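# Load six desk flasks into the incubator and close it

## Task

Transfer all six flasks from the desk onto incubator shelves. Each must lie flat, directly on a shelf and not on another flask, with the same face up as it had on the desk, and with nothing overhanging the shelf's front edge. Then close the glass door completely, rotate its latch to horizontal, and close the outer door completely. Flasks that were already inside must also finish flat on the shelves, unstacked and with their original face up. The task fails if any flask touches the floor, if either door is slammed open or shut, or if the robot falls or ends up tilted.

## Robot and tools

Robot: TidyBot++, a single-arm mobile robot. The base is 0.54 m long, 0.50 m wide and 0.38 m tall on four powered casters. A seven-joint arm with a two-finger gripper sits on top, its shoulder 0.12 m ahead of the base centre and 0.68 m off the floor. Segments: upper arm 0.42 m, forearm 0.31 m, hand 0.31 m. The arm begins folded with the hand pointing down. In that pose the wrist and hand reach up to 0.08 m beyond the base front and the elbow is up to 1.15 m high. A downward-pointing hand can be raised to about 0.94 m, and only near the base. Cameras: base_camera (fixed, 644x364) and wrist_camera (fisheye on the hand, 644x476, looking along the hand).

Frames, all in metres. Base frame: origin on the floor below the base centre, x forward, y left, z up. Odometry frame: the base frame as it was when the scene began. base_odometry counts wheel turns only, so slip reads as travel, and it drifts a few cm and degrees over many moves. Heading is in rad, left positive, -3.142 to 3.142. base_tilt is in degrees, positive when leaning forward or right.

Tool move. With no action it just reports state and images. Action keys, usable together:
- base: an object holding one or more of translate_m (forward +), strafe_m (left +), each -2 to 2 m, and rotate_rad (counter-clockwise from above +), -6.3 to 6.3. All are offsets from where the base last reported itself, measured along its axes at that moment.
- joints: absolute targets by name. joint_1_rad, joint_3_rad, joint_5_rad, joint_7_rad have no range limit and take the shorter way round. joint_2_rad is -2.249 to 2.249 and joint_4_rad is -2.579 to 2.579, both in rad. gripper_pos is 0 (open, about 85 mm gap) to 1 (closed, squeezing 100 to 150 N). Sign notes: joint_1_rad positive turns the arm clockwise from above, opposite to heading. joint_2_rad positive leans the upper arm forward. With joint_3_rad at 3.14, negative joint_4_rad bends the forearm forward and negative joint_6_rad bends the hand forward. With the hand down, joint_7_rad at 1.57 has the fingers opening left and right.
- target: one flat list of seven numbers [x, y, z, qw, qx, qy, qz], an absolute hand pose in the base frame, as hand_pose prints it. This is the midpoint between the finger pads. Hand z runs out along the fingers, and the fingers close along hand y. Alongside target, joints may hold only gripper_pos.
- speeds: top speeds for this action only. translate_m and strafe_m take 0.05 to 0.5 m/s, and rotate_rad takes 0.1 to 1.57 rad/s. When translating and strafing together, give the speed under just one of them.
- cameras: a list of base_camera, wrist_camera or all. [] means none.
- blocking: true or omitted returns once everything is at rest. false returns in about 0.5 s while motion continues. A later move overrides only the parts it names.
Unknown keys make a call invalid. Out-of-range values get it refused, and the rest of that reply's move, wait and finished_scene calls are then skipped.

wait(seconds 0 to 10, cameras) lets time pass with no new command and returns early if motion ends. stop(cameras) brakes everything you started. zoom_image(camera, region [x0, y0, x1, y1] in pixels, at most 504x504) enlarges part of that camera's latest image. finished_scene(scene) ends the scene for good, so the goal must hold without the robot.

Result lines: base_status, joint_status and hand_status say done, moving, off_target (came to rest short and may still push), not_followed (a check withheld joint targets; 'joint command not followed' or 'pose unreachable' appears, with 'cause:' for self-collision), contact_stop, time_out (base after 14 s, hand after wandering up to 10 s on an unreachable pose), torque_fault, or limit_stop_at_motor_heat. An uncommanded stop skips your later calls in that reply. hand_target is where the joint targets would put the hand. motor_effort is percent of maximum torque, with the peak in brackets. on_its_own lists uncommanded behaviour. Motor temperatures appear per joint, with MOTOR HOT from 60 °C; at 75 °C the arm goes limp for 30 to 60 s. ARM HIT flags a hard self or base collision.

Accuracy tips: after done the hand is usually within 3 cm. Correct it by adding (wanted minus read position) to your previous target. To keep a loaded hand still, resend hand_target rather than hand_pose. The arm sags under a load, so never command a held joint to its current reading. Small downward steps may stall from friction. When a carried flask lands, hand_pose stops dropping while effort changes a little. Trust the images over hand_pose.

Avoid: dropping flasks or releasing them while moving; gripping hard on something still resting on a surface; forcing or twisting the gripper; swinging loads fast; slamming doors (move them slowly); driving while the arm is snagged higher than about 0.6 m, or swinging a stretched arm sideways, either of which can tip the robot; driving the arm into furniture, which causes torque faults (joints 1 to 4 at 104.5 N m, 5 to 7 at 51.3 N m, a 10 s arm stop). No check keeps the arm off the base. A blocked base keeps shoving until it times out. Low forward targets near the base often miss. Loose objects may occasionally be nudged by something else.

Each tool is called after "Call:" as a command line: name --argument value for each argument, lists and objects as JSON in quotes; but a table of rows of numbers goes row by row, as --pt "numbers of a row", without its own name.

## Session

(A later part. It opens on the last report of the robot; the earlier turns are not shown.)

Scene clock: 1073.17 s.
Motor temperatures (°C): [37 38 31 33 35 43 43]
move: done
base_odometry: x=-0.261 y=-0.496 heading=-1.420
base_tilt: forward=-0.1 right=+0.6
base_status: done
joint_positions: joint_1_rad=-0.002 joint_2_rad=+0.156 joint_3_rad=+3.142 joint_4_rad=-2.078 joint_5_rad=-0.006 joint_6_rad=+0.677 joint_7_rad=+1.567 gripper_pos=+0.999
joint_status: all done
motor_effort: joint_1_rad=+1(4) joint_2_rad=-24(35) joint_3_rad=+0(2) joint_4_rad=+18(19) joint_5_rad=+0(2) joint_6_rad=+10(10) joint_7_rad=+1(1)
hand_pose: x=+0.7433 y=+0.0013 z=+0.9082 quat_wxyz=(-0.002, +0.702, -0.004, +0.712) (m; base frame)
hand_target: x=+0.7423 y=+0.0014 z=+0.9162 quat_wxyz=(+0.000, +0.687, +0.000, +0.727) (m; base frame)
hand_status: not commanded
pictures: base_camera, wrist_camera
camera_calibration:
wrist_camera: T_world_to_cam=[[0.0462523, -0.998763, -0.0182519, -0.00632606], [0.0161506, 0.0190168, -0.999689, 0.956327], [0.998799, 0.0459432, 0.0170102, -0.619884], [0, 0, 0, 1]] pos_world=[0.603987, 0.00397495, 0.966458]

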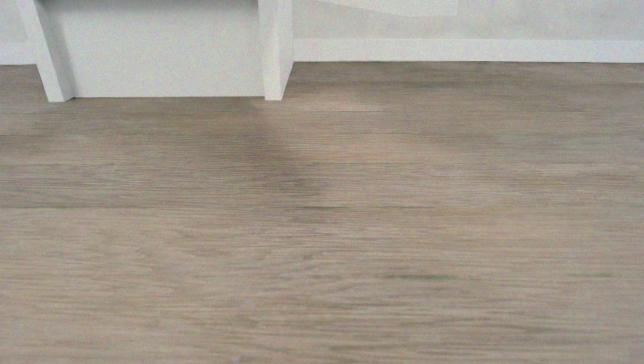

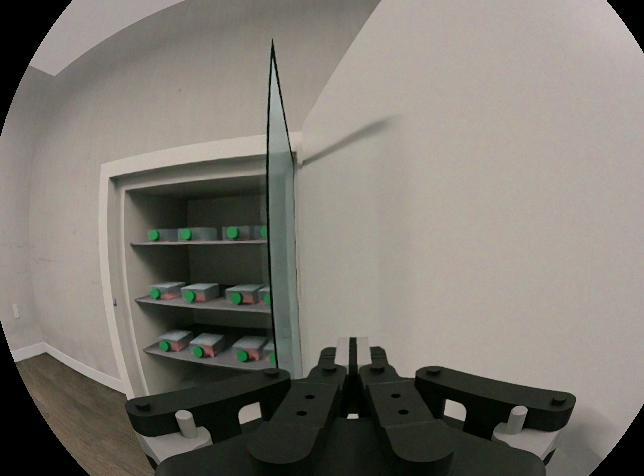

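Call:
move --base '{"translate_m": 0.175}' --speeds '{"translate_m": 0.15}'

Scene clock: 1079.47 s.
Motor temperatures (°C): [37 38 31 33 35 43 43]
move: done
base_odometry: x=-0.235 y=-0.669 heading=-1.420
base_tilt: forward=-0.2 right=+0.6
base_status: done
joint_positions: joint_1_rad=-0.013 joint_2_rad=+0.155 joint_3_rad=+3.134 joint_4_rad=-2.085 joint_5_rad=-0.006 joint_6_rad=+0.680 joint_7_rad=+1.567 gripper_pos=+0.999
joint_status: not commanded
motor_effort: joint_1_rad=+5(7) joint_2_rad=-24(27) joint_3_rad=+4(6) joint_4_rad=+19(22) joint_5_rad=-1(2) joint_6_rad=+10(10) joint_7_rad=+0(1)
hand_pose: x=+0.7415 y=+0.0128 z=+0.9062 quat_wxyz=(-0.009, +0.703, +0.003, +0.711) (m; base frame)
hand_target: x=+0.7423 y=+0.0014 z=+0.9162 quat_wxyz=(+0.000, +0.687, +0.000, +0.727) (m; base frame)
hand_status: not commanded
pictures: base_camera, wrist_camera
camera_calibration:
wrist_camera: T_world_to_cam=[[0.0651089, -0.997689, -0.019423, -0.00774518], [0.0132295, 0.0203256, -0.999706, 0.956264], [0.99779, 0.0648328, 0.0145223, -0.615842], [0, 0, 0, 1]] pos_world=[0.602334, 0.0127628, 0.964776]

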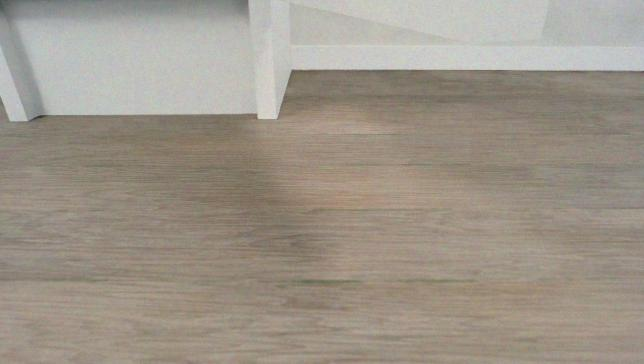

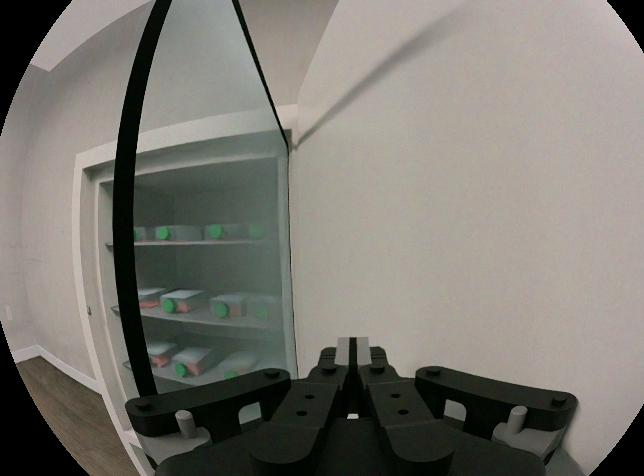

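Call:
move --base '{"translate_m": 0.006, "strafe_m": 0.043}' --speeds '{"strafe_m": 0.1}' --cameras '["wrist_camera"]'

Call:
move --base '{"translate_m": -0.008, "strafe_m": 0.107}' --speeds '{"strafe_m": 0.1}' --cameras '["wrist_camera"]'

Scene clock: 1082.90 s.
Motor temperatures (°C): [37 38 31 33 35 43 43]
move: done
base_odometry: x=-0.191 y=-0.669 heading=-1.420
base_tilt: forward=-0.2 right=+0.5
base_status: done
joint_positions: joint_1_rad=-0.003 joint_2_rad=+0.155 joint_3_rad=+3.140 joint_4_rad=-2.087 joint_5_rad=-0.006 joint_6_rad=+0.681 joint_7_rad=+1.567 gripper_pos=+0.999
joint_status: not commanded
motor_effort: joint_1_rad=+1(5) joint_2_rad=-24(25) joint_3_rad=+0(5) joint_4_rad=+19(21) joint_5_rad=+0(3) joint_6_rad=+10(11) joint_7_rad=+0(1)
hand_pose: x=+0.7413 y=+0.0032 z=+0.9051 quat_wxyz=(-0.003, +0.704, -0.003, +0.711) (m; base frame)
hand_target: x=+0.7423 y=+0.0014 z=+0.9162 quat_wxyz=(+0.000, +0.687, +0.000, +0.727) (m; base frame)
hand_status: not commanded
pictures: wrist_camera
camera_calibration:
wrist_camera: T_world_to_cam=[[0.0493768, -0.998607, -0.0185977, -0.00645751], [0.0120807, 0.0192161, -0.999742, 0.956356], [0.998707, 0.0491395, 0.0130128, -0.614213], [0, 0, 0, 1]] pos_world=[0.602184, 0.00535609, 0.963982]

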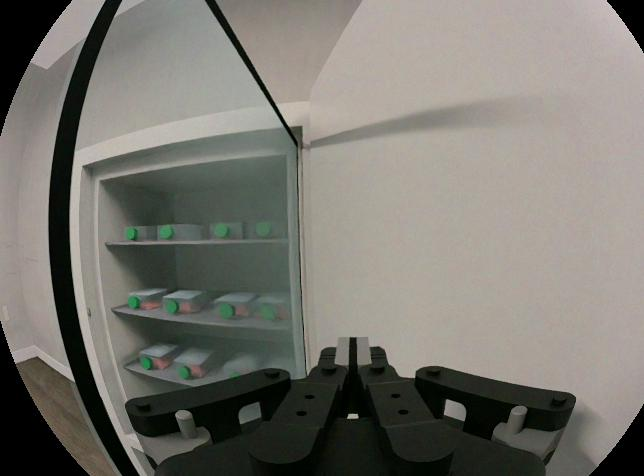

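Scene clock: 1084.57 s.
Motor temperatures (°C): [37 38 31 33 35 43 43]
move: done
base_odometry: x=-0.086 y=-0.645 heading=-1.420
base_tilt: forward=-0.1 right=+0.6
base_status: done
joint_positions: joint_1_rad=-0.001 joint_2_rad=+0.155 joint_3_rad=+3.141 joint_4_rad=-2.087 joint_5_rad=-0.006 joint_6_rad=+0.681 joint_7_rad=+1.567 gripper_pos=+0.999
joint_status: not commanded
motor_effort: joint_1_rad=+1(3) joint_2_rad=-24(26) joint_3_rad=+0(3) joint_4_rad=+19(19) joint_5_rad=+1(3) joint_6_rad=+10(10) joint_7_rad=+0(1)
hand_pose: x=+0.7413 y=+0.0015 z=+0.9051 quat_wxyz=(-0.002, +0.704, -0.004, +0.711) (m; base frame)
hand_target: x=+0.7423 y=+0.0014 z=+0.9162 quat_wxyz=(+0.000, +0.687, +0.000, +0.727) (m; base frame)
hand_status: not commanded
pictures: wrist_camera
camera_calibration:
wrist_camera: T_world_to_cam=[[0.046478, -0.998747, -0.0185307, -0.00606211], [0.012139, 0.0191141, -0.999744, 0.956345], [0.998846, 0.0462411, 0.0130121, -0.614329], [0, 0, 0, 1]] pos_world=[0.602293, 0.00407307, 0.963981]

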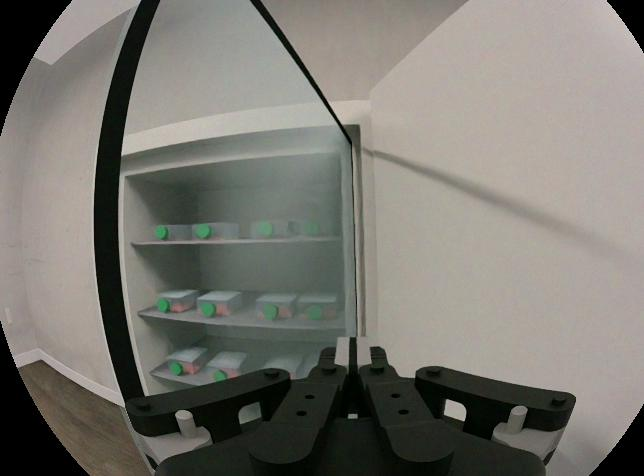

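Call:
move --base '{"translate_m": 0.021, "strafe_m": 0.126}' --speeds '{"strafe_m": 0.12}' --cameras '["wrist_camera"]'

Call:
move --base '{"translate_m": 0.053, "strafe_m": 0.117}' --speeds '{"strafe_m": 0.12}' --cameras '["wrist_camera"]'

Scene clock: 1087.67 s.
Motor temperatures (°C): [37 38 31 33 35 43 43]
move: done
base_odometry: x=+0.042 y=-0.647 heading=-1.420
base_tilt: forward=-0.2 right=+0.6
base_status: done
joint_positions: joint_1_rad=+0.000 joint_2_rad=+0.155 joint_3_rad=+3.141 joint_4_rad=-2.087 joint_5_rad=-0.006 joint_6_rad=+0.681 joint_7_rad=+1.567 gripper_pos=+0.999
joint_status: not commanded
motor_effort: joint_1_rad=+1(4) joint_2_rad=-24(26) joint_3_rad=+0(4) joint_4_rad=+18(21) joint_5_rad=+1(3) joint_6_rad=+10(11) joint_7_rad=+1(1)
hand_pose: x=+0.7412 y=+0.0006 z=+0.9051 quat_wxyz=(-0.002, +0.704, -0.004, +0.711) (m; base frame)
hand_target: x=+0.7423 y=+0.0014 z=+0.9162 quat_wxyz=(+0.000, +0.687, +0.000, +0.727) (m; base frame)
hand_status: not commanded
pictures: wrist_camera
camera_calibration:
wrist_camera: T_world_to_cam=[[0.0449863, -0.998816, -0.0185361, -0.0058463], [0.0124677, 0.0191148, -0.99974, 0.956056], [0.99891, 0.0447434, 0.0133128, -0.614524], [0, 0, 0, 1]] pos_world=[0.602197, 0.00338174, 0.96388]

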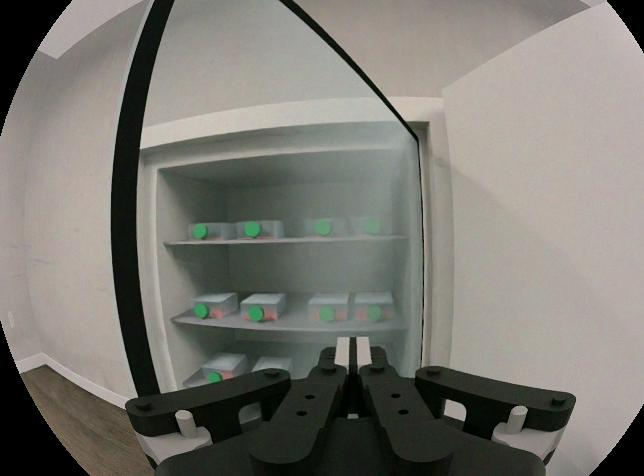

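Scene clock: 1089.37 s.
Motor temperatures (°C): [37 38 31 33 35 43 43]
move: done
base_odometry: x=+0.165 y=-0.681 heading=-1.420
base_tilt: forward=-0.2 right=+0.6
base_status: done
joint_positions: joint_1_rad=+0.002 joint_2_rad=+0.154 joint_3_rad=+3.142 joint_4_rad=-2.088 joint_5_rad=-0.006 joint_6_rad=+0.682 joint_7_rad=+1.567 gripper_pos=+0.999
joint_status: not commanded
motor_effort: joint_1_rad=+1(4) joint_2_rad=-24(25) joint_3_rad=+0(4) joint_4_rad=+18(21) joint_5_rad=+0(3) joint_6_rad=+10(11) joint_7_rad=+0(1)
hand_pose: x=+0.7411 y=-0.0011 z=+0.9052 quat_wxyz=(-0.001, +0.703, -0.005, +0.711) (m; base frame)
hand_target: x=+0.7423 y=+0.0014 z=+0.9162 quat_wxyz=(+0.000, +0.687, +0.000, +0.727) (m; base frame)
hand_status: not commanded
pictures: wrist_camera
camera_calibration:
wrist_camera: T_world_to_cam=[[0.0422905, -0.998937, -0.0183552, -0.00566965], [0.0128245, 0.0189128, -0.999739, 0.955966], [0.999023, 0.042044, 0.0136107, -0.614625], [0, 0, 0, 1]] pos_world=[0.602005, 0.00209769, 0.963977]

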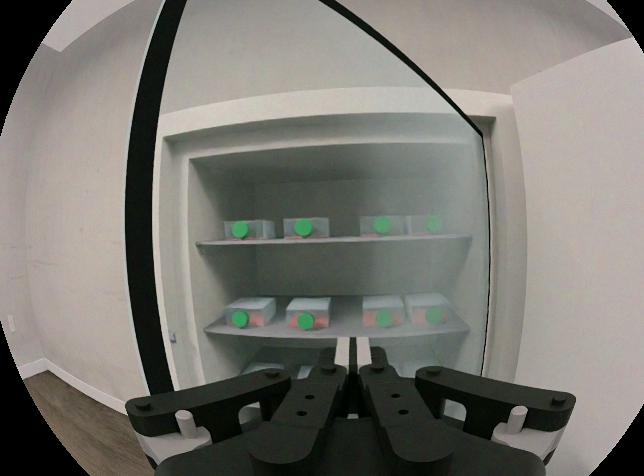

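Call:
move --base '{"translate_m": 0.081, "strafe_m": 0.099}' --speeds '{"strafe_m": 0.12}' --cameras '["wrist_camera"]'

Call:
move --base '{"translate_m": 0.104, "strafe_m": 0.074}' --speeds '{"strafe_m": 0.12}' --cameras '["wrist_camera"]'

Scene clock: 1091.63 s.
Motor temperatures (°C): [37 37 31 33 35 43 43]
move: done
base_odometry: x=+0.276 y=-0.747 heading=-1.420
base_tilt: forward=-0.2 right=+0.6
base_status: done
joint_positions: joint_1_rad=+0.004 joint_2_rad=+0.154 joint_3_rad=+3.143 joint_4_rad=-2.089 joint_5_rad=-0.006 joint_6_rad=+0.682 joint_7_rad=+1.567 gripper_pos=+0.999
joint_status: not commanded
motor_effort: joint_1_rad=+0(3) joint_2_rad=-24(26) joint_3_rad=+0(3) joint_4_rad=+18(21) joint_5_rad=+1(2) joint_6_rad=+9(11) joint_7_rad=+0(1)
hand_pose: x=+0.7409 y=-0.0030 z=+0.9049 quat_wxyz=(+0.000, +0.704, -0.006, +0.711) (m; base frame)
hand_target: x=+0.7423 y=+0.0014 z=+0.9162 quat_wxyz=(+0.000, +0.687, +0.000, +0.727) (m; base frame)
hand_status: not commanded
pictures: wrist_camera
camera_calibration:
wrist_camera: T_world_to_cam=[[0.039188, -0.99906, -0.018505, -0.00513613], [0.0125791, 0.019011, -0.99974, 0.955847], [0.999153, 0.038945, 0.0133123, -0.614158], [0, 0, 0, 1]] pos_world=[0.601815, 0.000615418, 0.96368]

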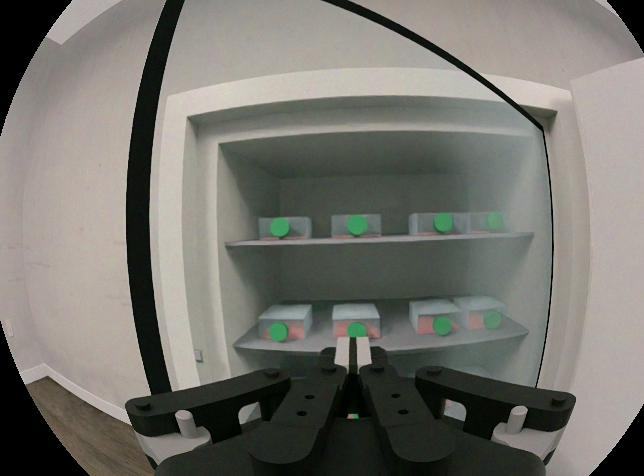

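Scene clock: 1093.27 s.
Motor temperatures (°C): [37 37 31 33 35 43 43]
move: done
base_odometry: x=+0.365 y=-0.838 heading=-1.420
base_tilt: forward=-0.1 right=+0.5
base_status: done
joint_positions: joint_1_rad=+0.004 joint_2_rad=+0.156 joint_3_rad=+3.143 joint_4_rad=-2.090 joint_5_rad=-0.006 joint_6_rad=+0.683 joint_7_rad=+1.567 gripper_pos=+0.999
joint_status: not commanded
motor_effort: joint_1_rad=+1(4) joint_2_rad=-24(26) joint_3_rad=+0(4) joint_4_rad=+19(22) joint_5_rad=+0(3) joint_6_rad=+10(11) joint_7_rad=+1(1)
hand_pose: x=+0.7410 y=-0.0030 z=+0.9035 quat_wxyz=(+0.000, +0.704, -0.006, +0.710) (m; base frame)
hand_target: x=+0.7423 y=+0.0014 z=+0.9162 quat_wxyz=(+0.000, +0.687, +0.000, +0.727) (m; base frame)
hand_status: not commanded
pictures: wrist_camera
camera_calibration:
wrist_camera: T_world_to_cam=[[0.0389537, -0.999068, -0.0185827, -0.00494732], [0.0106826, 0.0190121, -0.999762, 0.955919], [0.999184, 0.0387459, 0.0114133, -0.612537], [0, 0, 0, 1]] pos_world=[0.602019, 0.000616565, 0.962591]

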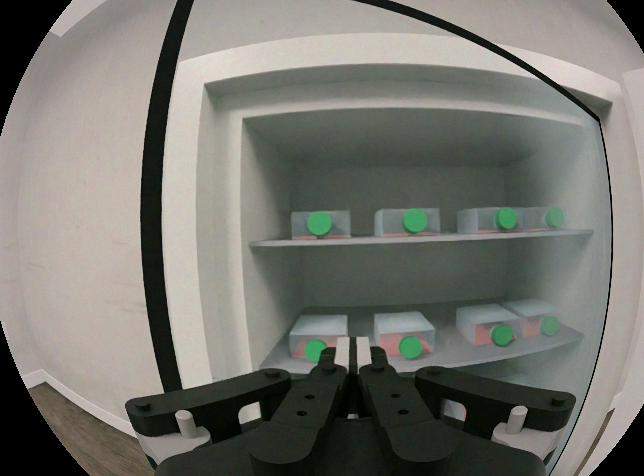

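Call:
move --base '{"translate_m": 0.103, "strafe_m": 0.041}' --speeds '{"translate_m": 0.08}'

Scene clock: 1095.80 s.
Motor temperatures (°C): [37 37 31 33 35 43 43]
move: done
base_odometry: x=+0.421 y=-0.934 heading=-1.420
base_tilt: forward=-0.1 right=+0.6
base_status: done
joint_positions: joint_1_rad=+0.004 joint_2_rad=+0.156 joint_3_rad=+3.143 joint_4_rad=-2.091 joint_5_rad=-0.006 joint_6_rad=+0.684 joint_7_rad=+1.567 gripper_pos=+0.999
joint_status: not commanded
motor_effort: joint_1_rad=+1(1) joint_2_rad=-24(26) joint_3_rad=+0(1) joint_4_rad=+19(21) joint_5_rad=+1(2) joint_6_rad=+10(11) joint_7_rad=+0(1)
hand_pose: x=+0.7408 y=-0.0030 z=+0.9032 quat_wxyz=(+0.000, +0.704, -0.006, +0.710) (m; base frame)
hand_target: x=+0.7423 y=+0.0014 z=+0.9162 quat_wxyz=(+0.000, +0.687, +0.000, +0.727) (m; base frame)
hand_status: not commanded
pictures: base_camera, wrist_camera
camera_calibration:
wrist_camera: T_world_to_cam=[[0.0389463, -0.999068, -0.0185984, -0.00492559], [0.0102826, 0.0190122, -0.999766, 0.955868], [0.999188, 0.038746, 0.0110134, -0.611953], [0, 0, 0, 1]] pos_world=[0.601819, 0.000616564, 0.962293]

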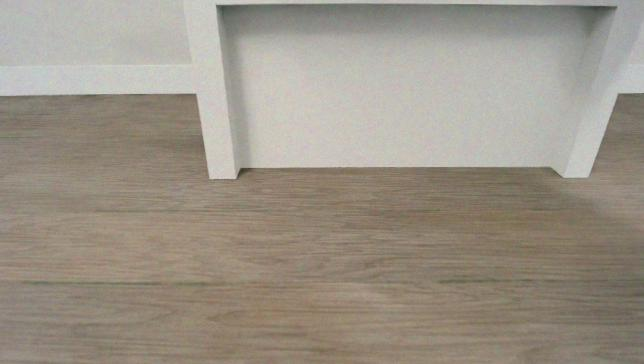

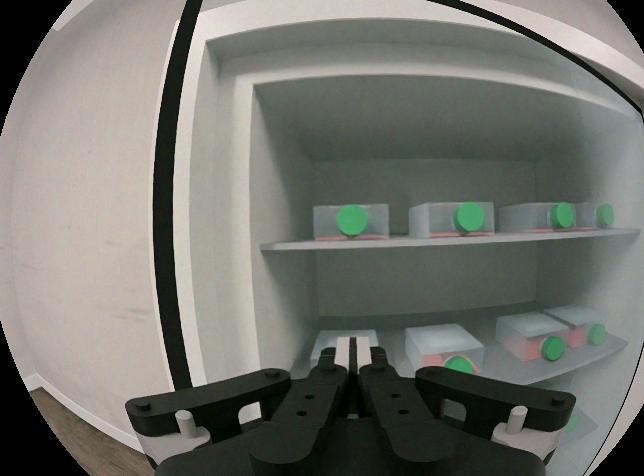

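Call:
move --base '{"translate_m": 0.1, "strafe_m": 0.012}' --speeds '{"translate_m": 0.06}' --cameras '["wrist_camera"]'

Scene clock: 1099.17 s.
Motor temperatures (°C): [37 37 31 33 35 43 43]
move: done
base_odometry: x=+0.448 y=-1.031 heading=-1.419
base_tilt: forward=-0.2 right=+0.6
base_status: done
joint_positions: joint_1_rad=+0.004 joint_2_rad=+0.156 joint_3_rad=+3.143 joint_4_rad=-2.092 joint_5_rad=-0.006 joint_6_rad=+0.684 joint_7_rad=+1.567 gripper_pos=+0.999
joint_status: not commanded
motor_effort: joint_1_rad=+1(1) joint_2_rad=-24(26) joint_3_rad=+0(1) joint_4_rad=+18(21) joint_5_rad=+1(2) joint_6_rad=+10(10) joint_7_rad=+0(1)
hand_pose: x=+0.7406 y=-0.0030 z=+0.9029 quat_wxyz=(+0.000, +0.704, -0.006, +0.710) (m; base frame)
hand_target: x=+0.7423 y=+0.0014 z=+0.9162 quat_wxyz=(+0.000, +0.687, +0.000, +0.727) (m; base frame)
hand_status: not commanded
pictures: wrist_camera
camera_calibration:
wrist_camera: T_world_to_cam=[[0.038938, -0.999068, -0.0186102, -0.00490903], [0.00998153, 0.0190122, -0.999769, 0.955855], [0.999192, 0.0387433, 0.0107125, -0.611564], [0, 0, 0, 1]] pos_world=[0.60172, 0.00061658, 0.962095]

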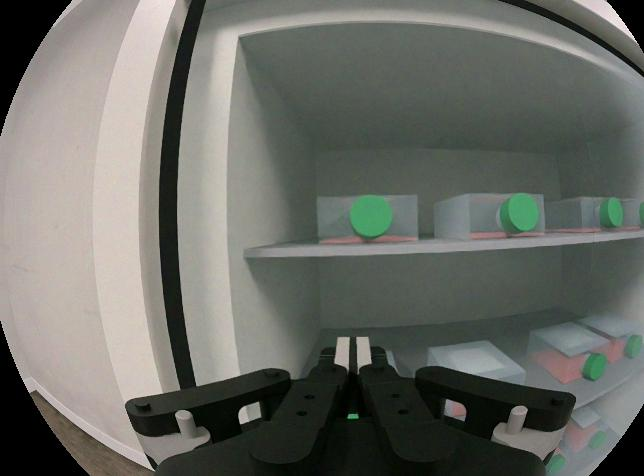

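Call:
move --base '{"translate_m": 0.035, "strafe_m": 0.003}' --speeds '{"translate_m": 0.05}' --cameras '["wrist_camera"]'

Scene clock: 1100.73 s.
Motor temperatures (°C): [37 37 31 33 34 43 43]
move: done
base_odometry: x=+0.456 y=-1.065 heading=-1.419
base_tilt: forward=-0.1 right=+0.5
base_status: done
joint_positions: joint_1_rad=+0.004 joint_2_rad=+0.155 joint_3_rad=+3.143 joint_4_rad=-2.092 joint_5_rad=-0.006 joint_6_rad=+0.684 joint_7_rad=+1.567 gripper_pos=+0.999
joint_status: not commanded
motor_effort: joint_1_rad=+1(1) joint_2_rad=-24(26) joint_3_rad=+0(1) joint_4_rad=+18(20) joint_5_rad=+1(2) joint_6_rad=+9(11) joint_7_rad=+0(1)
hand_pose: x=+0.7405 y=-0.0030 z=+0.9028 quat_wxyz=(+0.000, +0.705, -0.006, +0.710) (m; base frame)
hand_target: x=+0.7423 y=+0.0014 z=+0.9162 quat_wxyz=(+0.000, +0.687, +0.000, +0.727) (m; base frame)
hand_status: not commanded
pictures: wrist_camera
camera_calibration:
wrist_camera: T_world_to_cam=[[0.0389362, -0.999068, -0.0186141, -0.00490213], [0.00988152, 0.0190123, -0.99977, 0.955818], [0.999193, 0.0387433, 0.0106126, -0.611367], [0, 0, 0, 1]] pos_world=[0.60162, 0.00061658, 0.961995]

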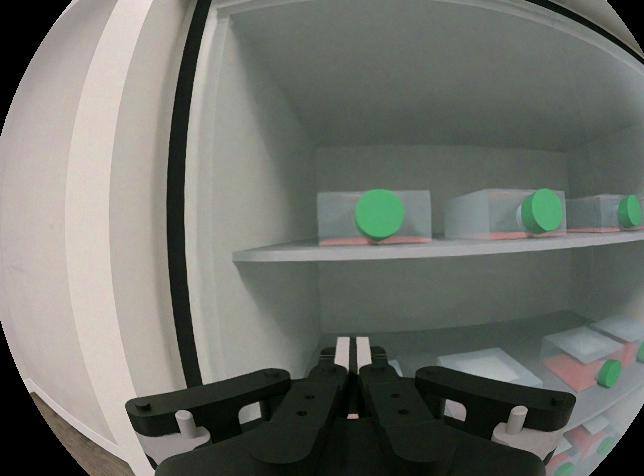

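Call:
move --base '{"translate_m": 0.015}' --speeds '{"translate_m": 0.05}' --cameras '["wrist_camera"]'

Call:
zoom_image --camera "wrist_camera" --region '[130, 180, 260, 400]'

Scene clock: 1102.10 s.
Motor temperatures (°C): [37 37 31 33 34 43 43]
move: done
base_odometry: x=+0.459 y=-1.080 heading=-1.419
base_tilt: forward=-0.1 right=+0.6
base_status: done
joint_positions: joint_1_rad=+0.004 joint_2_rad=+0.156 joint_3_rad=+3.143 joint_4_rad=-2.093 joint_5_rad=-0.006 joint_6_rad=+0.684 joint_7_rad=+1.567 gripper_pos=+0.999
joint_status: not commanded
motor_effort: joint_1_rad=+1(1) joint_2_rad=-24(28) joint_3_rad=+0(1) joint_4_rad=+18(20) joint_5_rad=+1(1) joint_6_rad=+10(10) joint_7_rad=+1(1)
hand_pose: x=+0.7405 y=-0.0030 z=+0.9025 quat_wxyz=(+0.000, +0.705, -0.006, +0.710) (m; base frame)
hand_target: x=+0.7423 y=+0.0014 z=+0.9162 quat_wxyz=(+0.000, +0.687, +0.000, +0.727) (m; base frame)
hand_status: not commanded
pictures: wrist_camera
camera_calibration:
wrist_camera: T_world_to_cam=[[0.038927, -0.999068, -0.0186336, -0.00488148], [0.00938148, 0.0190124, -0.999775, 0.955926], [0.999198, 0.0387434, 0.0101128, -0.610889], [0, 0, 0, 1]] pos_world=[0.601621, 0.000616579, 0.961798]

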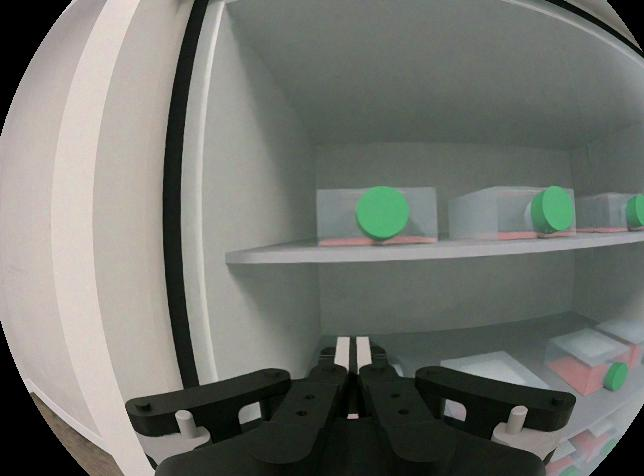

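Scaled by 2.291.

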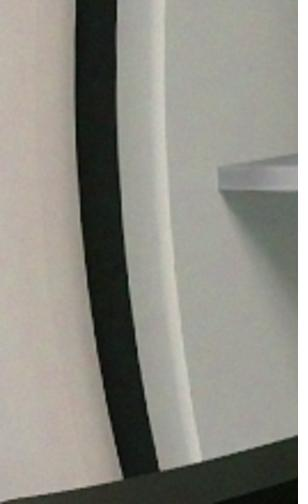

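Call:
move --base '{"translate_m": 0.015}' --speeds '{"translate_m": 0.05}' --cameras '["wrist_camera"]'

Call:
zoom_image --camera "wrist_camera" --region '[130, 180, 260, 400]'

Scene clock: 1103.37 s.
Motor temperatures (°C): [37 37 31 33 34 43 43]
move: done
base_odometry: x=+0.461 y=-1.095 heading=-1.419
base_tilt: forward=-0.2 right=+0.6
base_status: done
joint_positions: joint_1_rad=+0.004 joint_2_rad=+0.128 joint_3_rad=+3.143 joint_4_rad=-2.124 joint_5_rad=-0.006 joint_6_rad=+0.685 joint_7_rad=+1.567 gripper_pos=+0.999
joint_status: not commanded
motor_effort: joint_1_rad=-2(2) joint_2_rad=-17(25) joint_3_rad=-2(2) joint_4_rad=+24(28) joint_5_rad=+2(3) joint_6_rad=+10(11) joint_7_rad=+1(1)
hand_pose: x=+0.7282 y=-0.0030 z=+0.9026 quat_wxyz=(+0.000, +0.706, -0.006, +0.709) (m; base frame)
hand_target: x=+0.7423 y=+0.0014 z=+0.9162 quat_wxyz=(+0.000, +0.687, +0.000, +0.727) (m; base frame)
hand_status: not commanded
pictures: wrist_camera
camera_calibration:
wrist_camera: T_world_to_cam=[[0.0388772, -0.999068, -0.0187392, -0.00427194], [0.00668114, 0.0190129, -0.999797, 0.958068], [0.999222, 0.0387441, 0.00741408, -0.596224], [0, 0, 0, 1]] pos_world=[0.589525, 0.000616574, 0.962214]

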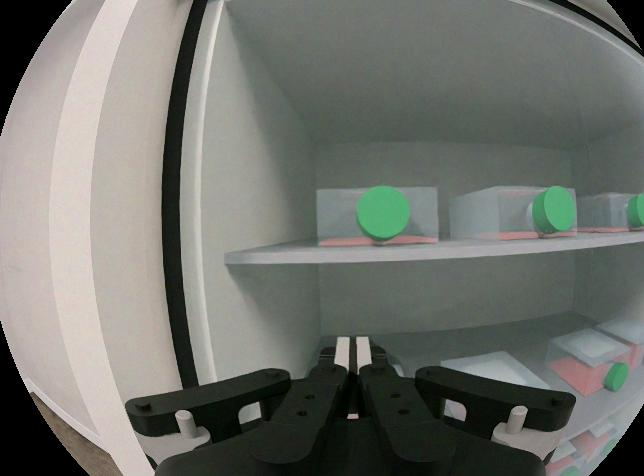

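Scaled by 2.291.

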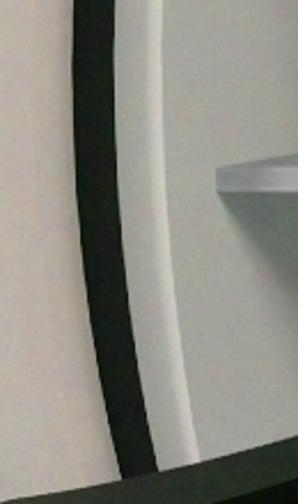

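Call:
move --base '{"translate_m": -0.16}' --speeds '{"translate_m": 0.12}' --cameras '["wrist_camera"]'

Call:
move --base '{"strafe_m": 0.061}' --joints '{"joint_1_rad": 0.0, "joint_2_rad": 0.495, "joint_4_rad": -2.352, "joint_6_rad": 1.32, "joint_7_rad": 1.57, "gripper_pos": 0.6}'

Scene clock: 1107.00 s.
Motor temperatures (°C): [37 37 31 33 34 43 43]
move: done
base_odometry: x=+0.437 y=-0.936 heading=-1.419
base_tilt: forward=-0.2 right=+0.6
base_status: done
joint_positions: joint_1_rad=+0.003 joint_2_rad=+0.157 joint_3_rad=+3.143 joint_4_rad=-2.098 joint_5_rad=-0.006 joint_6_rad=+0.685 joint_7_rad=+1.567 gripper_pos=+0.999
joint_status: not commanded
motor_effort: joint_1_rad=+0(2) joint_2_rad=-24(27) joint_3_rad=+0(2) joint_4_rad=+18(23) joint_5_rad=+1(2) joint_6_rad=+9(11) joint_7_rad=+0(1)
hand_pose: x=+0.7398 y=-0.0029 z=+0.8990 quat_wxyz=(+0.000, +0.707, -0.006, +0.707) (m; base frame)
hand_target: x=+0.7423 y=+0.0014 z=+0.9162 quat_wxyz=(+0.000, +0.687, +0.000, +0.727) (m; base frame)
hand_status: not commanded
pictures: wrist_camera
camera_calibration:
wrist_camera: T_world_to_cam=[[0.039021, -0.99906, -0.0188553, -0.00466294], [0.0036768, 0.0190131, -0.999812, 0.956627], [0.999232, 0.0389443, 0.00441525, -0.605029], [0, 0, 0, 1]] pos_world=[0.601229, 0.000715419, 0.959031]

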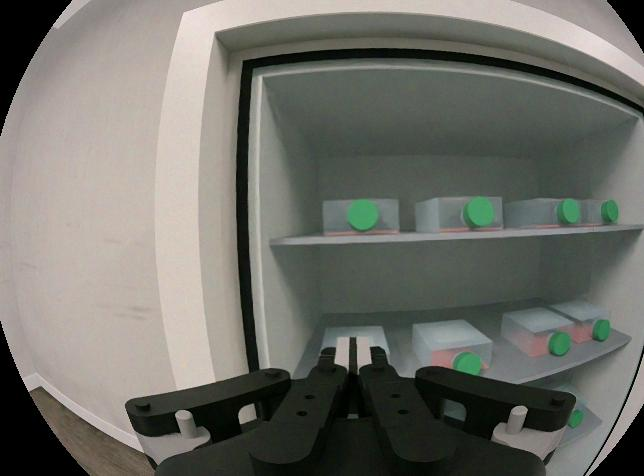

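Scene clock: 1108.80 s.
Motor temperatures (°C): [37 37 31 33 34 43 43]
move: done
base_odometry: x=+0.498 y=-0.927 heading=-1.419
base_tilt: forward=-0.2 right=+0.6
base_status: done
joint_positions: joint_1_rad=+0.000 joint_2_rad=+0.482 joint_3_rad=+3.143 joint_4_rad=-2.340 joint_5_rad=-0.006 joint_6_rad=+1.255 joint_7_rad=+1.567 gripper_pos=+0.600
joint_status: all done
motor_effort: joint_1_rad=+1(4) joint_2_rad=-28(31) joint_3_rad=+0(3) joint_4_rad=+11(19) joint_5_rad=+1(1) joint_6_rad=+9(11) joint_7_rad=+1(2)
hand_pose: x=+0.7242 y=-0.0010 z=+0.7578 quat_wxyz=(+0.001, +0.705, -0.004, +0.709) (m; base frame)
hand_target: x=+0.7211 y=+0.0014 z=+0.7649 quat_wxyz=(+0.000, +0.691, +0.000, +0.722) (m; base frame)
hand_status: not commanded
pictures: base_camera, wrist_camera
camera_calibration:
wrist_camera: T_world_to_cam=[[0.0411645, -0.999034, -0.0153962, -0.00900878], [0.00733905, 0.0157112, -0.99985, 0.812841], [0.999125, 0.0410454, 0.0079787, -0.591529], [0, 0, 0, 1]] pos_world=[0.585417, 0.00250874, 0.817299]

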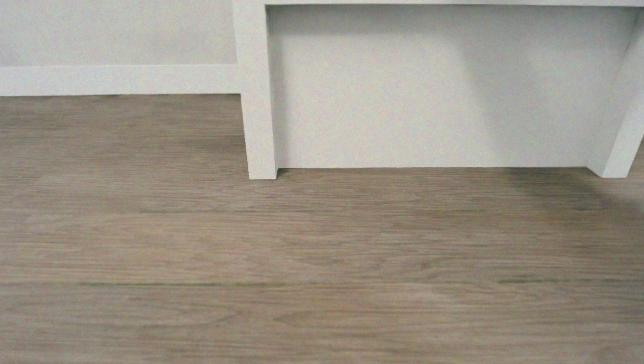

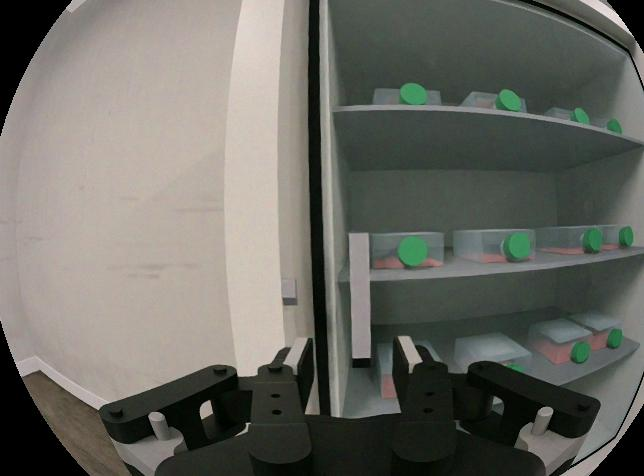

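Call:
move --base '{"translate_m": 0.08, "strafe_m": -0.013}' --speeds '{"translate_m": 0.15}' --cameras '["wrist_camera"]'

Scene clock: 1113.43 s.
Motor temperatures (°C): [37 37 31 33 34 43 43]
move: done
base_odometry: x=+0.497 y=-1.008 heading=-1.419
base_tilt: forward=-0.1 right=+0.6
base_status: done
joint_positions: joint_1_rad=+0.000 joint_2_rad=+0.482 joint_3_rad=+3.143 joint_4_rad=-2.342 joint_5_rad=-0.006 joint_6_rad=+1.259 joint_7_rad=+1.567 gripper_pos=+0.600
joint_status: not commanded
motor_effort: joint_1_rad=+1(1) joint_2_rad=-28(29) joint_3_rad=+0(1) joint_4_rad=+11(12) joint_5_rad=+1(1) joint_6_rad=+10(10) joint_7_rad=+1(1)
hand_pose: x=+0.7234 y=-0.0010 z=+0.7576 quat_wxyz=(+0.001, +0.705, -0.004, +0.709) (m; base frame)
hand_target: x=+0.7211 y=+0.0014 z=+0.7649 quat_wxyz=(+0.000, +0.691, +0.000, +0.722) (m; base frame)
hand_status: not commanded
pictures: wrist_camera
camera_calibration:
wrist_camera: T_world_to_cam=[[0.0411751, -0.999034, -0.0153673, -0.00901032], [0.00803925, 0.0157111, -0.999844, 0.812129], [0.99912, 0.0410452, 0.00867839, -0.591294], [0, 0, 0, 1]] pos_world=[0.584616, 0.00250874, 0.816995]

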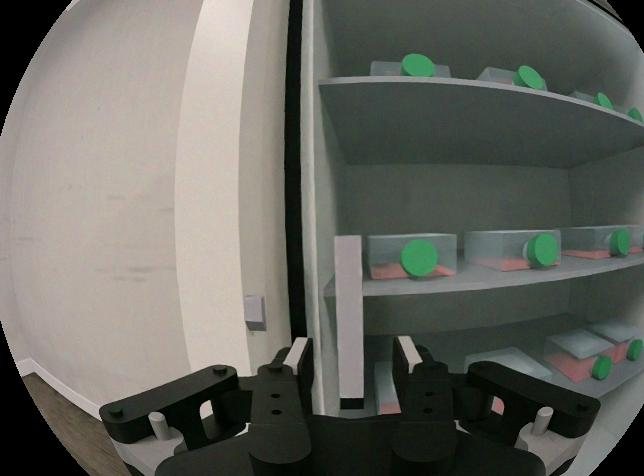

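Call:
zoom_image --camera "wrist_camera" --region '[290, 220, 410, 420]'

Scaled by 2.520.

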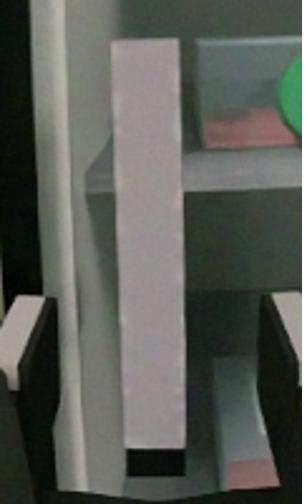

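Call:
wait --seconds 0 --cameras '["base_camera"]'

Call:
zoom_image --camera "base_camera" --region '[200, 170, 300, 230]'

Scene clock: 1116.07 s.
Motor temperatures (°C): [37 37 31 33 34 43 43]
base_odometry: x=+0.497 y=-1.008 heading=-1.419
base_tilt: forward=-0.2 right=+0.6
base_status: done
joint_positions: joint_1_rad=+0.000 joint_2_rad=+0.482 joint_3_rad=+3.143 joint_4_rad=-2.342 joint_5_rad=-0.006 joint_6_rad=+1.259 joint_7_rad=+1.567 gripper_pos=+0.600
joint_status: not commanded
motor_effort: joint_1_rad=+0(1) joint_2_rad=-28(29) joint_3_rad=+0(1) joint_4_rad=+10(12) joint_5_rad=+1(1) joint_6_rad=+11(10) joint_7_rad=+1(1)
hand_pose: x=+0.7234 y=-0.0010 z=+0.7576 quat_wxyz=(+0.001, +0.705, -0.004, +0.709) (m; base frame)
hand_target: x=+0.7211 y=+0.0014 z=+0.7649 quat_wxyz=(+0.000, +0.691, +0.000, +0.722) (m; base frame)
hand_status: not commanded
pictures: base_camera

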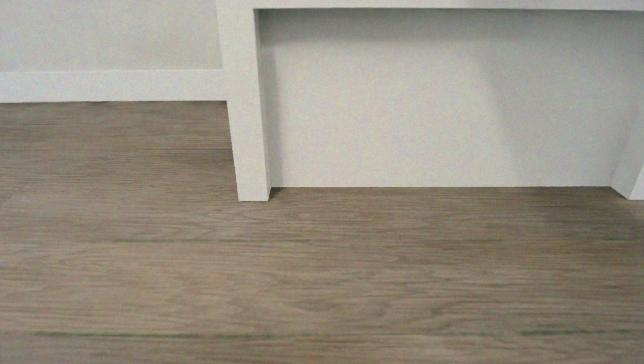

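Scaled by 5.040.

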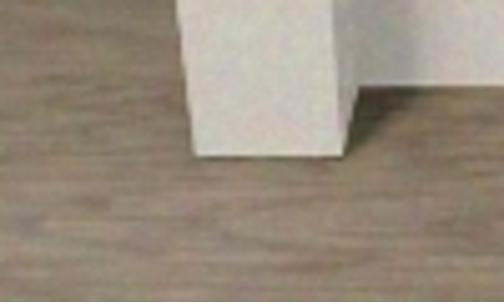

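Call:
move --base '{"translate_m": 0.077}' --speeds '{"translate_m": 0.08}' --cameras '["wrist_camera"]'

Call:
zoom_image --camera "wrist_camera" --region '[290, 230, 420, 430]'

Scene clock: 1118.73 s.
Motor temperatures (°C): [37 37 31 33 34 43 43]
move: done
base_odometry: x=+0.509 y=-1.084 heading=-1.419
base_tilt: forward=-0.1 right=+0.6
base_status: done
joint_positions: joint_1_rad=+0.000 joint_2_rad=+0.483 joint_3_rad=+3.143 joint_4_rad=-2.344 joint_5_rad=-0.006 joint_6_rad=+1.260 joint_7_rad=+1.567 gripper_pos=+0.600
joint_status: not commanded
motor_effort: joint_1_rad=+1(2) joint_2_rad=-27(30) joint_3_rad=+0(1) joint_4_rad=+11(11) joint_5_rad=+1(1) joint_6_rad=+9(11) joint_7_rad=+1(1)
hand_pose: x=+0.7230 y=-0.0010 z=+0.7565 quat_wxyz=(+0.001, +0.706, -0.004, +0.708) (m; base frame)
hand_target: x=+0.7211 y=+0.0014 z=+0.7649 quat_wxyz=(+0.000, +0.691, +0.000, +0.722) (m; base frame)
hand_status: not commanded
pictures: wrist_camera
camera_calibration:
wrist_camera: T_world_to_cam=[[0.0411432, -0.999034, -0.015454, -0.00892077], [0.00593861, 0.0157114, -0.999859, 0.812583], [0.999136, 0.0410457, 0.00657929, -0.589287], [0, 0, 0, 1]] pos_world=[0.584319, 0.00250874, 0.816208]

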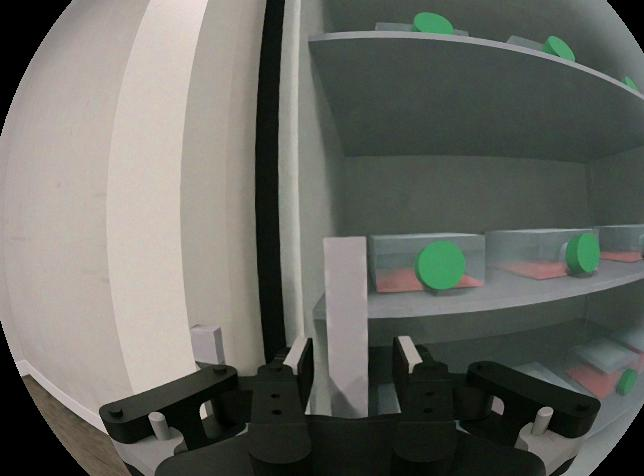

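Scaled by 2.520.

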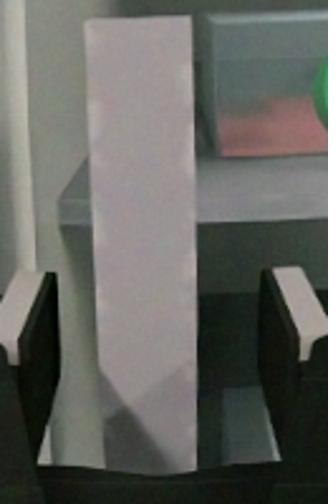

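Call:
move --joints '{"gripper_pos": 0.8}' --cameras '[]'

Call:
move --joints '{"gripper_pos": 0.92}' --cameras '["wrist_camera"]'

Scene clock: 1119.80 s.
Motor temperatures (°C): [37 37 31 33 34 43 43]
move: done
base_odometry: x=+0.509 y=-1.084 heading=-1.419
base_tilt: forward=-0.1 right=+0.6
base_status: not commanded
joint_positions: joint_1_rad=-0.002 joint_2_rad=+0.483 joint_3_rad=+3.143 joint_4_rad=-2.344 joint_5_rad=-0.006 joint_6_rad=+1.260 joint_7_rad=+1.567 gripper_pos=+0.800
joint_status: all done
motor_effort: joint_1_rad=+1(5) joint_2_rad=-28(28) joint_3_rad=+0(3) joint_4_rad=+10(11) joint_5_rad=+0(3) joint_6_rad=+10(10) joint_7_rad=+1(1)
hand_pose: x=+0.7230 y=-0.0002 z=+0.7565 quat_wxyz=(+0.000, +0.706, -0.004, +0.708) (m; base frame)
hand_target: x=+0.7211 y=+0.0014 z=+0.7649 quat_wxyz=(+0.000, +0.691, +0.000, +0.722) (m; base frame)
hand_status: not commanded
pictures: none
No camera images: "cameras" was empty.

Scene clock: 1120.33 s.
Motor temperatures (°C): [37 37 31 33 34 43 43]
move: off_target
base_odometry: x=+0.509 y=-1.084 heading=-1.419
base_tilt: forward=-0.1 right=+0.5
base_status: not commanded
joint_positions: joint_1_rad=-0.002 joint_2_rad=+0.483 joint_3_rad=+3.143 joint_4_rad=-2.346 joint_5_rad=-0.006 joint_6_rad=+1.262 joint_7_rad=+1.567 gripper_pos=+0.851
joint_status: gripper_pos off_target (ended at +0.851, target +0.920)
motor_effort: joint_1_rad=+1(5) joint_2_rad=-28(28) joint_3_rad=+0(3) joint_4_rad=+11(12) joint_5_rad=+1(3) joint_6_rad=+10(10) joint_7_rad=+1(1)
hand_pose: x=+0.7226 y=+0.0005 z=+0.7565 quat_wxyz=(+0.000, +0.706, -0.003, +0.708) (m; base frame)
hand_target: x=+0.7211 y=+0.0014 z=+0.7649 quat_wxyz=(+0.000, +0.691, +0.000, +0.722) (m; base frame)
hand_status: not commanded
pictures: wrist_camera
camera_calibration:
wrist_camera: T_world_to_cam=[[0.0437513, -0.99892, -0.0156189, -0.00910641], [0.00639184, 0.0159134, -0.999853, 0.812195], [0.999022, 0.0436451, 0.00708118, -0.589179], [0, 0, 0, 1]] pos_world=[0.58381, 0.00369338, 0.816105]

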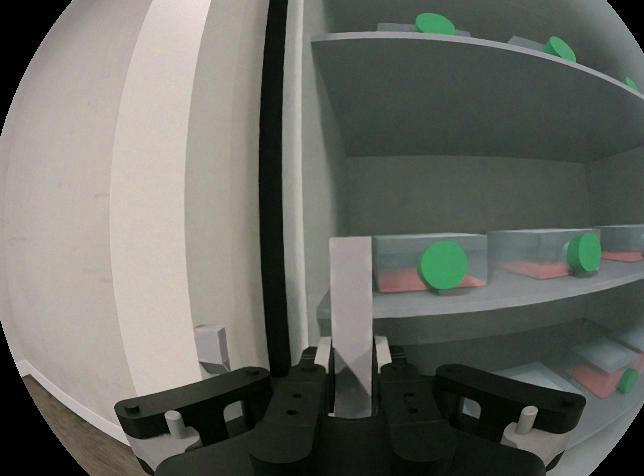

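Call:
move --joints '{"joint_7_rad": 0.8}' --cameras '["wrist_camera"]'

Call:
move --joints '{"joint_7_rad": 0.0}' --cameras '["wrist_camera"]'

Scene clock: 1122.67 s.
Motor temperatures (°C): [37 37 31 33 34 43 43]
move: done
base_odometry: x=+0.509 y=-1.084 heading=-1.419
base_tilt: forward=-0.1 right=+0.6
base_status: not commanded
joint_positions: joint_1_rad=+0.002 joint_2_rad=+0.484 joint_3_rad=+3.143 joint_4_rad=-2.346 joint_5_rad=-0.006 joint_6_rad=+1.262 joint_7_rad=+0.872 gripper_pos=+0.851
joint_status: all done
motor_effort: joint_1_rad=-3(4) joint_2_rad=-29(30) joint_3_rad=-3(4) joint_4_rad=+12(12) joint_5_rad=+4(5) joint_6_rad=+10(11) joint_7_rad=+0(1)
hand_pose: x=+0.7224 y=-0.0020 z=+0.7556 quat_wxyz=(-0.240, +0.662, -0.245, +0.666) (m; base frame)
hand_target: x=+0.7211 y=+0.0014 z=+0.7649 quat_wxyz=(-0.272, +0.641, -0.260, +0.669) (m; base frame)
hand_status: not commanded
pictures: wrist_camera
camera_calibration:
wrist_camera: T_world_to_cam=[[0.043069, -0.757258, -0.651695, 0.469897], [0.00951309, 0.652581, -0.757659, 0.627358], [0.999027, 0.026432, 0.0353099, -0.610307], [0, 0, 0, 1]] pos_world=[0.583507, -0.0374377, 0.803103]

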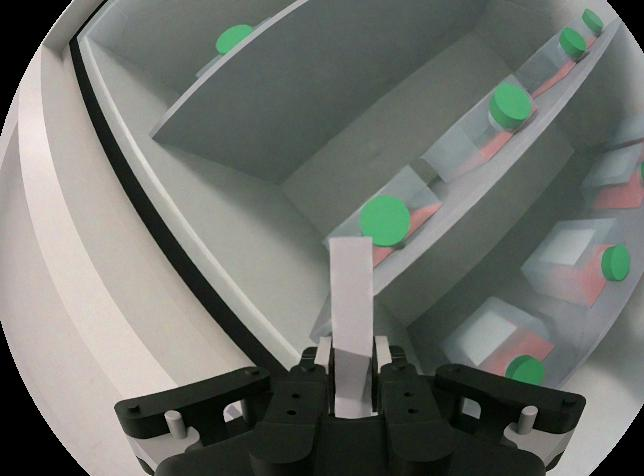

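Scene clock: 1124.17 s.
Motor temperatures (°C): [37 37 31 33 34 43 43]
move: done
base_odometry: x=+0.509 y=-1.084 heading=-1.419
base_tilt: forward=-0.2 right=+0.5
base_status: not commanded
joint_positions: joint_1_rad=+0.004 joint_2_rad=+0.488 joint_3_rad=+3.143 joint_4_rad=-2.348 joint_5_rad=-0.006 joint_6_rad=+1.262 joint_7_rad=+0.072 gripper_pos=+0.851
joint_status: all done
motor_effort: joint_1_rad=-4(4) joint_2_rad=-30(31) joint_3_rad=-4(4) joint_4_rad=+12(13) joint_5_rad=+6(6) joint_6_rad=+10(12) joint_7_rad=+0(1)
hand_pose: x=+0.7223 y=-0.0036 z=+0.7525 quat_wxyz=(-0.478, +0.516, -0.486, +0.519) (m; base frame)
hand_target: x=+0.7211 y=+0.0014 z=+0.7649 quat_wxyz=(-0.511, +0.489, -0.489, +0.511) (m; base frame)
hand_status: not commanded
pictures: wrist_camera
camera_calibration:
wrist_camera: T_world_to_cam=[[0.0439246, -0.0608024, -0.997183, 0.728586], [0.0131508, 0.998095, -0.0602788, 0.0998567], [0.998948, -0.010466, 0.0446406, -0.617164], [0, 0, 0, 1]] pos_world=[0.583199, -0.0618259, 0.760103]

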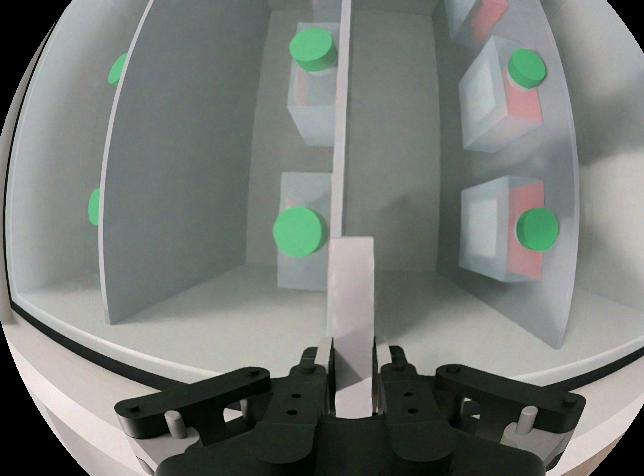

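Call:
move --joints '{"joint_7_rad": -0.07}' --cameras '["wrist_camera"]'

Scene clock: 1125.23 s.
Motor temperatures (°C): [37 37 31 33 34 43 43]
move: done
base_odometry: x=+0.509 y=-1.084 heading=-1.419
base_tilt: forward=-0.1 right=+0.6
base_status: not commanded
joint_positions: joint_1_rad=+0.004 joint_2_rad=+0.489 joint_3_rad=+3.143 joint_4_rad=-2.348 joint_5_rad=-0.006 joint_6_rad=+1.262 joint_7_rad=-0.006 gripper_pos=+0.851
joint_status: all done
motor_effort: joint_1_rad=-3(4) joint_2_rad=-30(31) joint_3_rad=-4(5) joint_4_rad=+13(13) joint_5_rad=+4(5) joint_6_rad=+10(11) joint_7_rad=-2(2)
hand_pose: x=+0.7222 y=-0.0036 z=+0.7522 quat_wxyz=(-0.498, +0.496, -0.506, +0.500) (m; base frame)
hand_target: x=+0.7211 y=+0.0014 z=+0.7649 quat_wxyz=(-0.528, +0.472, -0.506, +0.493) (m; base frame)
hand_status: not commanded
pictures: wrist_camera
camera_calibration:
wrist_camera: T_world_to_cam=[[0.0439895, 0.0175059, -0.998879, 0.729787], [0.0135191, 0.999744, 0.0181164, 0.0406919], [0.998941, -0.0143008, 0.0437416, -0.616304], [0, 0, 0, 1]] pos_world=[0.582998, -0.0622707, 0.755189]

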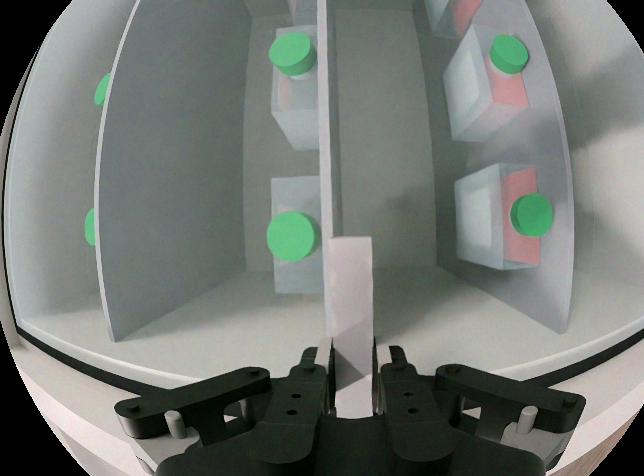

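Call:
move --joints '{"gripper_pos": 0.65}' --cameras '["wrist_camera"]'

Call:
move --base '{"translate_m": -0.12}' --speeds '{"translate_m": 0.1}' --cameras '["wrist_camera"]'

Scene clock: 1127.47 s.
Motor temperatures (°C): [37 37 31 33 34 43 43]
move: done
base_odometry: x=+0.509 y=-1.084 heading=-1.419
base_tilt: forward=-0.1 right=+0.5
base_status: not commanded
joint_positions: joint_1_rad=+0.002 joint_2_rad=+0.488 joint_3_rad=+3.142 joint_4_rad=-2.348 joint_5_rad=-0.006 joint_6_rad=+1.262 joint_7_rad=-0.012 gripper_pos=+0.650
joint_status: all done
motor_effort: joint_1_rad=+1(3) joint_2_rad=-28(31) joint_3_rad=+0(4) joint_4_rad=+10(12) joint_5_rad=+0(4) joint_6_rad=+10(11) joint_7_rad=+1(2)
hand_pose: x=+0.7221 y=-0.0021 z=+0.7524 quat_wxyz=(-0.500, +0.495, -0.506, +0.498) (m; base frame)
hand_target: x=+0.7211 y=+0.0014 z=+0.7649 quat_wxyz=(-0.528, +0.472, -0.506, +0.493) (m; base frame)
hand_status: not commanded
pictures: wrist_camera
camera_calibration:
wrist_camera: T_world_to_cam=[[0.0446078, 0.0232079, -0.998735, 0.729429], [0.0109175, 0.999659, 0.023717, 0.0368104], [0.998945, -0.0119617, 0.0443392, -0.616691], [0, 0, 0, 1]] pos_world=[0.5831, -0.061103, 0.754976]

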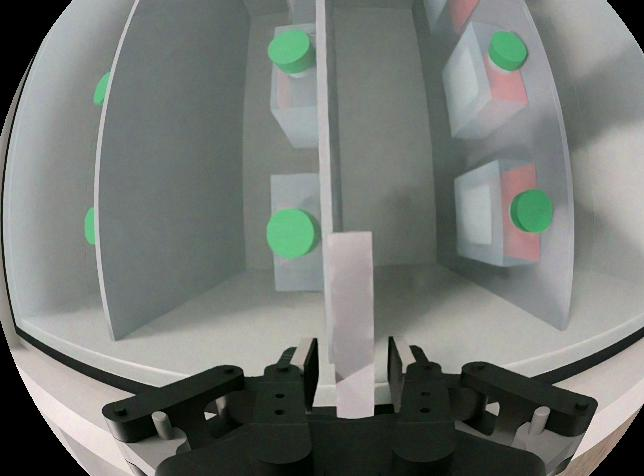

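Scene clock: 1129.23 s.
Motor temperatures (°C): [37 37 31 33 34 43 43]
move: done
base_odometry: x=+0.490 y=-0.966 heading=-1.419
base_tilt: forward=-0.1 right=+0.6
base_status: done
joint_positions: joint_1_rad=+0.002 joint_2_rad=+0.488 joint_3_rad=+3.142 joint_4_rad=-2.348 joint_5_rad=-0.006 joint_6_rad=+1.263 joint_7_rad=-0.012 gripper_pos=+0.650
joint_status: not commanded
motor_effort: joint_1_rad=+1(1) joint_2_rad=-28(29) joint_3_rad=+0(1) joint_4_rad=+10(12) joint_5_rad=+1(2) joint_6_rad=+10(11) joint_7_rad=+1(1)
hand_pose: x=+0.7220 y=-0.0021 z=+0.7527 quat_wxyz=(-0.500, +0.495, -0.506, +0.498) (m; base frame)
hand_target: x=+0.7211 y=+0.0014 z=+0.7649 quat_wxyz=(-0.528, +0.472, -0.506, +0.493) (m; base frame)
hand_status: not commanded
pictures: wrist_camera
camera_calibration:
wrist_camera: T_world_to_cam=[[0.045007, 0.0232033, -0.998717, 0.729384], [0.010908, 0.999659, 0.0237168, 0.0368125], [0.998927, -0.0119615, 0.0447386, -0.61689], [0, 0, 0, 1]] pos_world=[0.582999, -0.061103, 0.755174]

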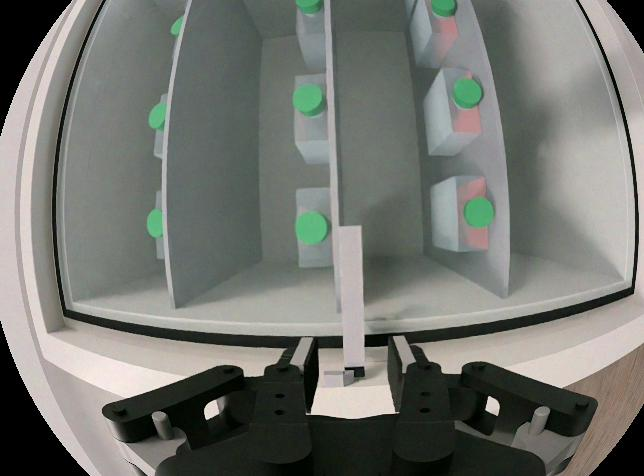

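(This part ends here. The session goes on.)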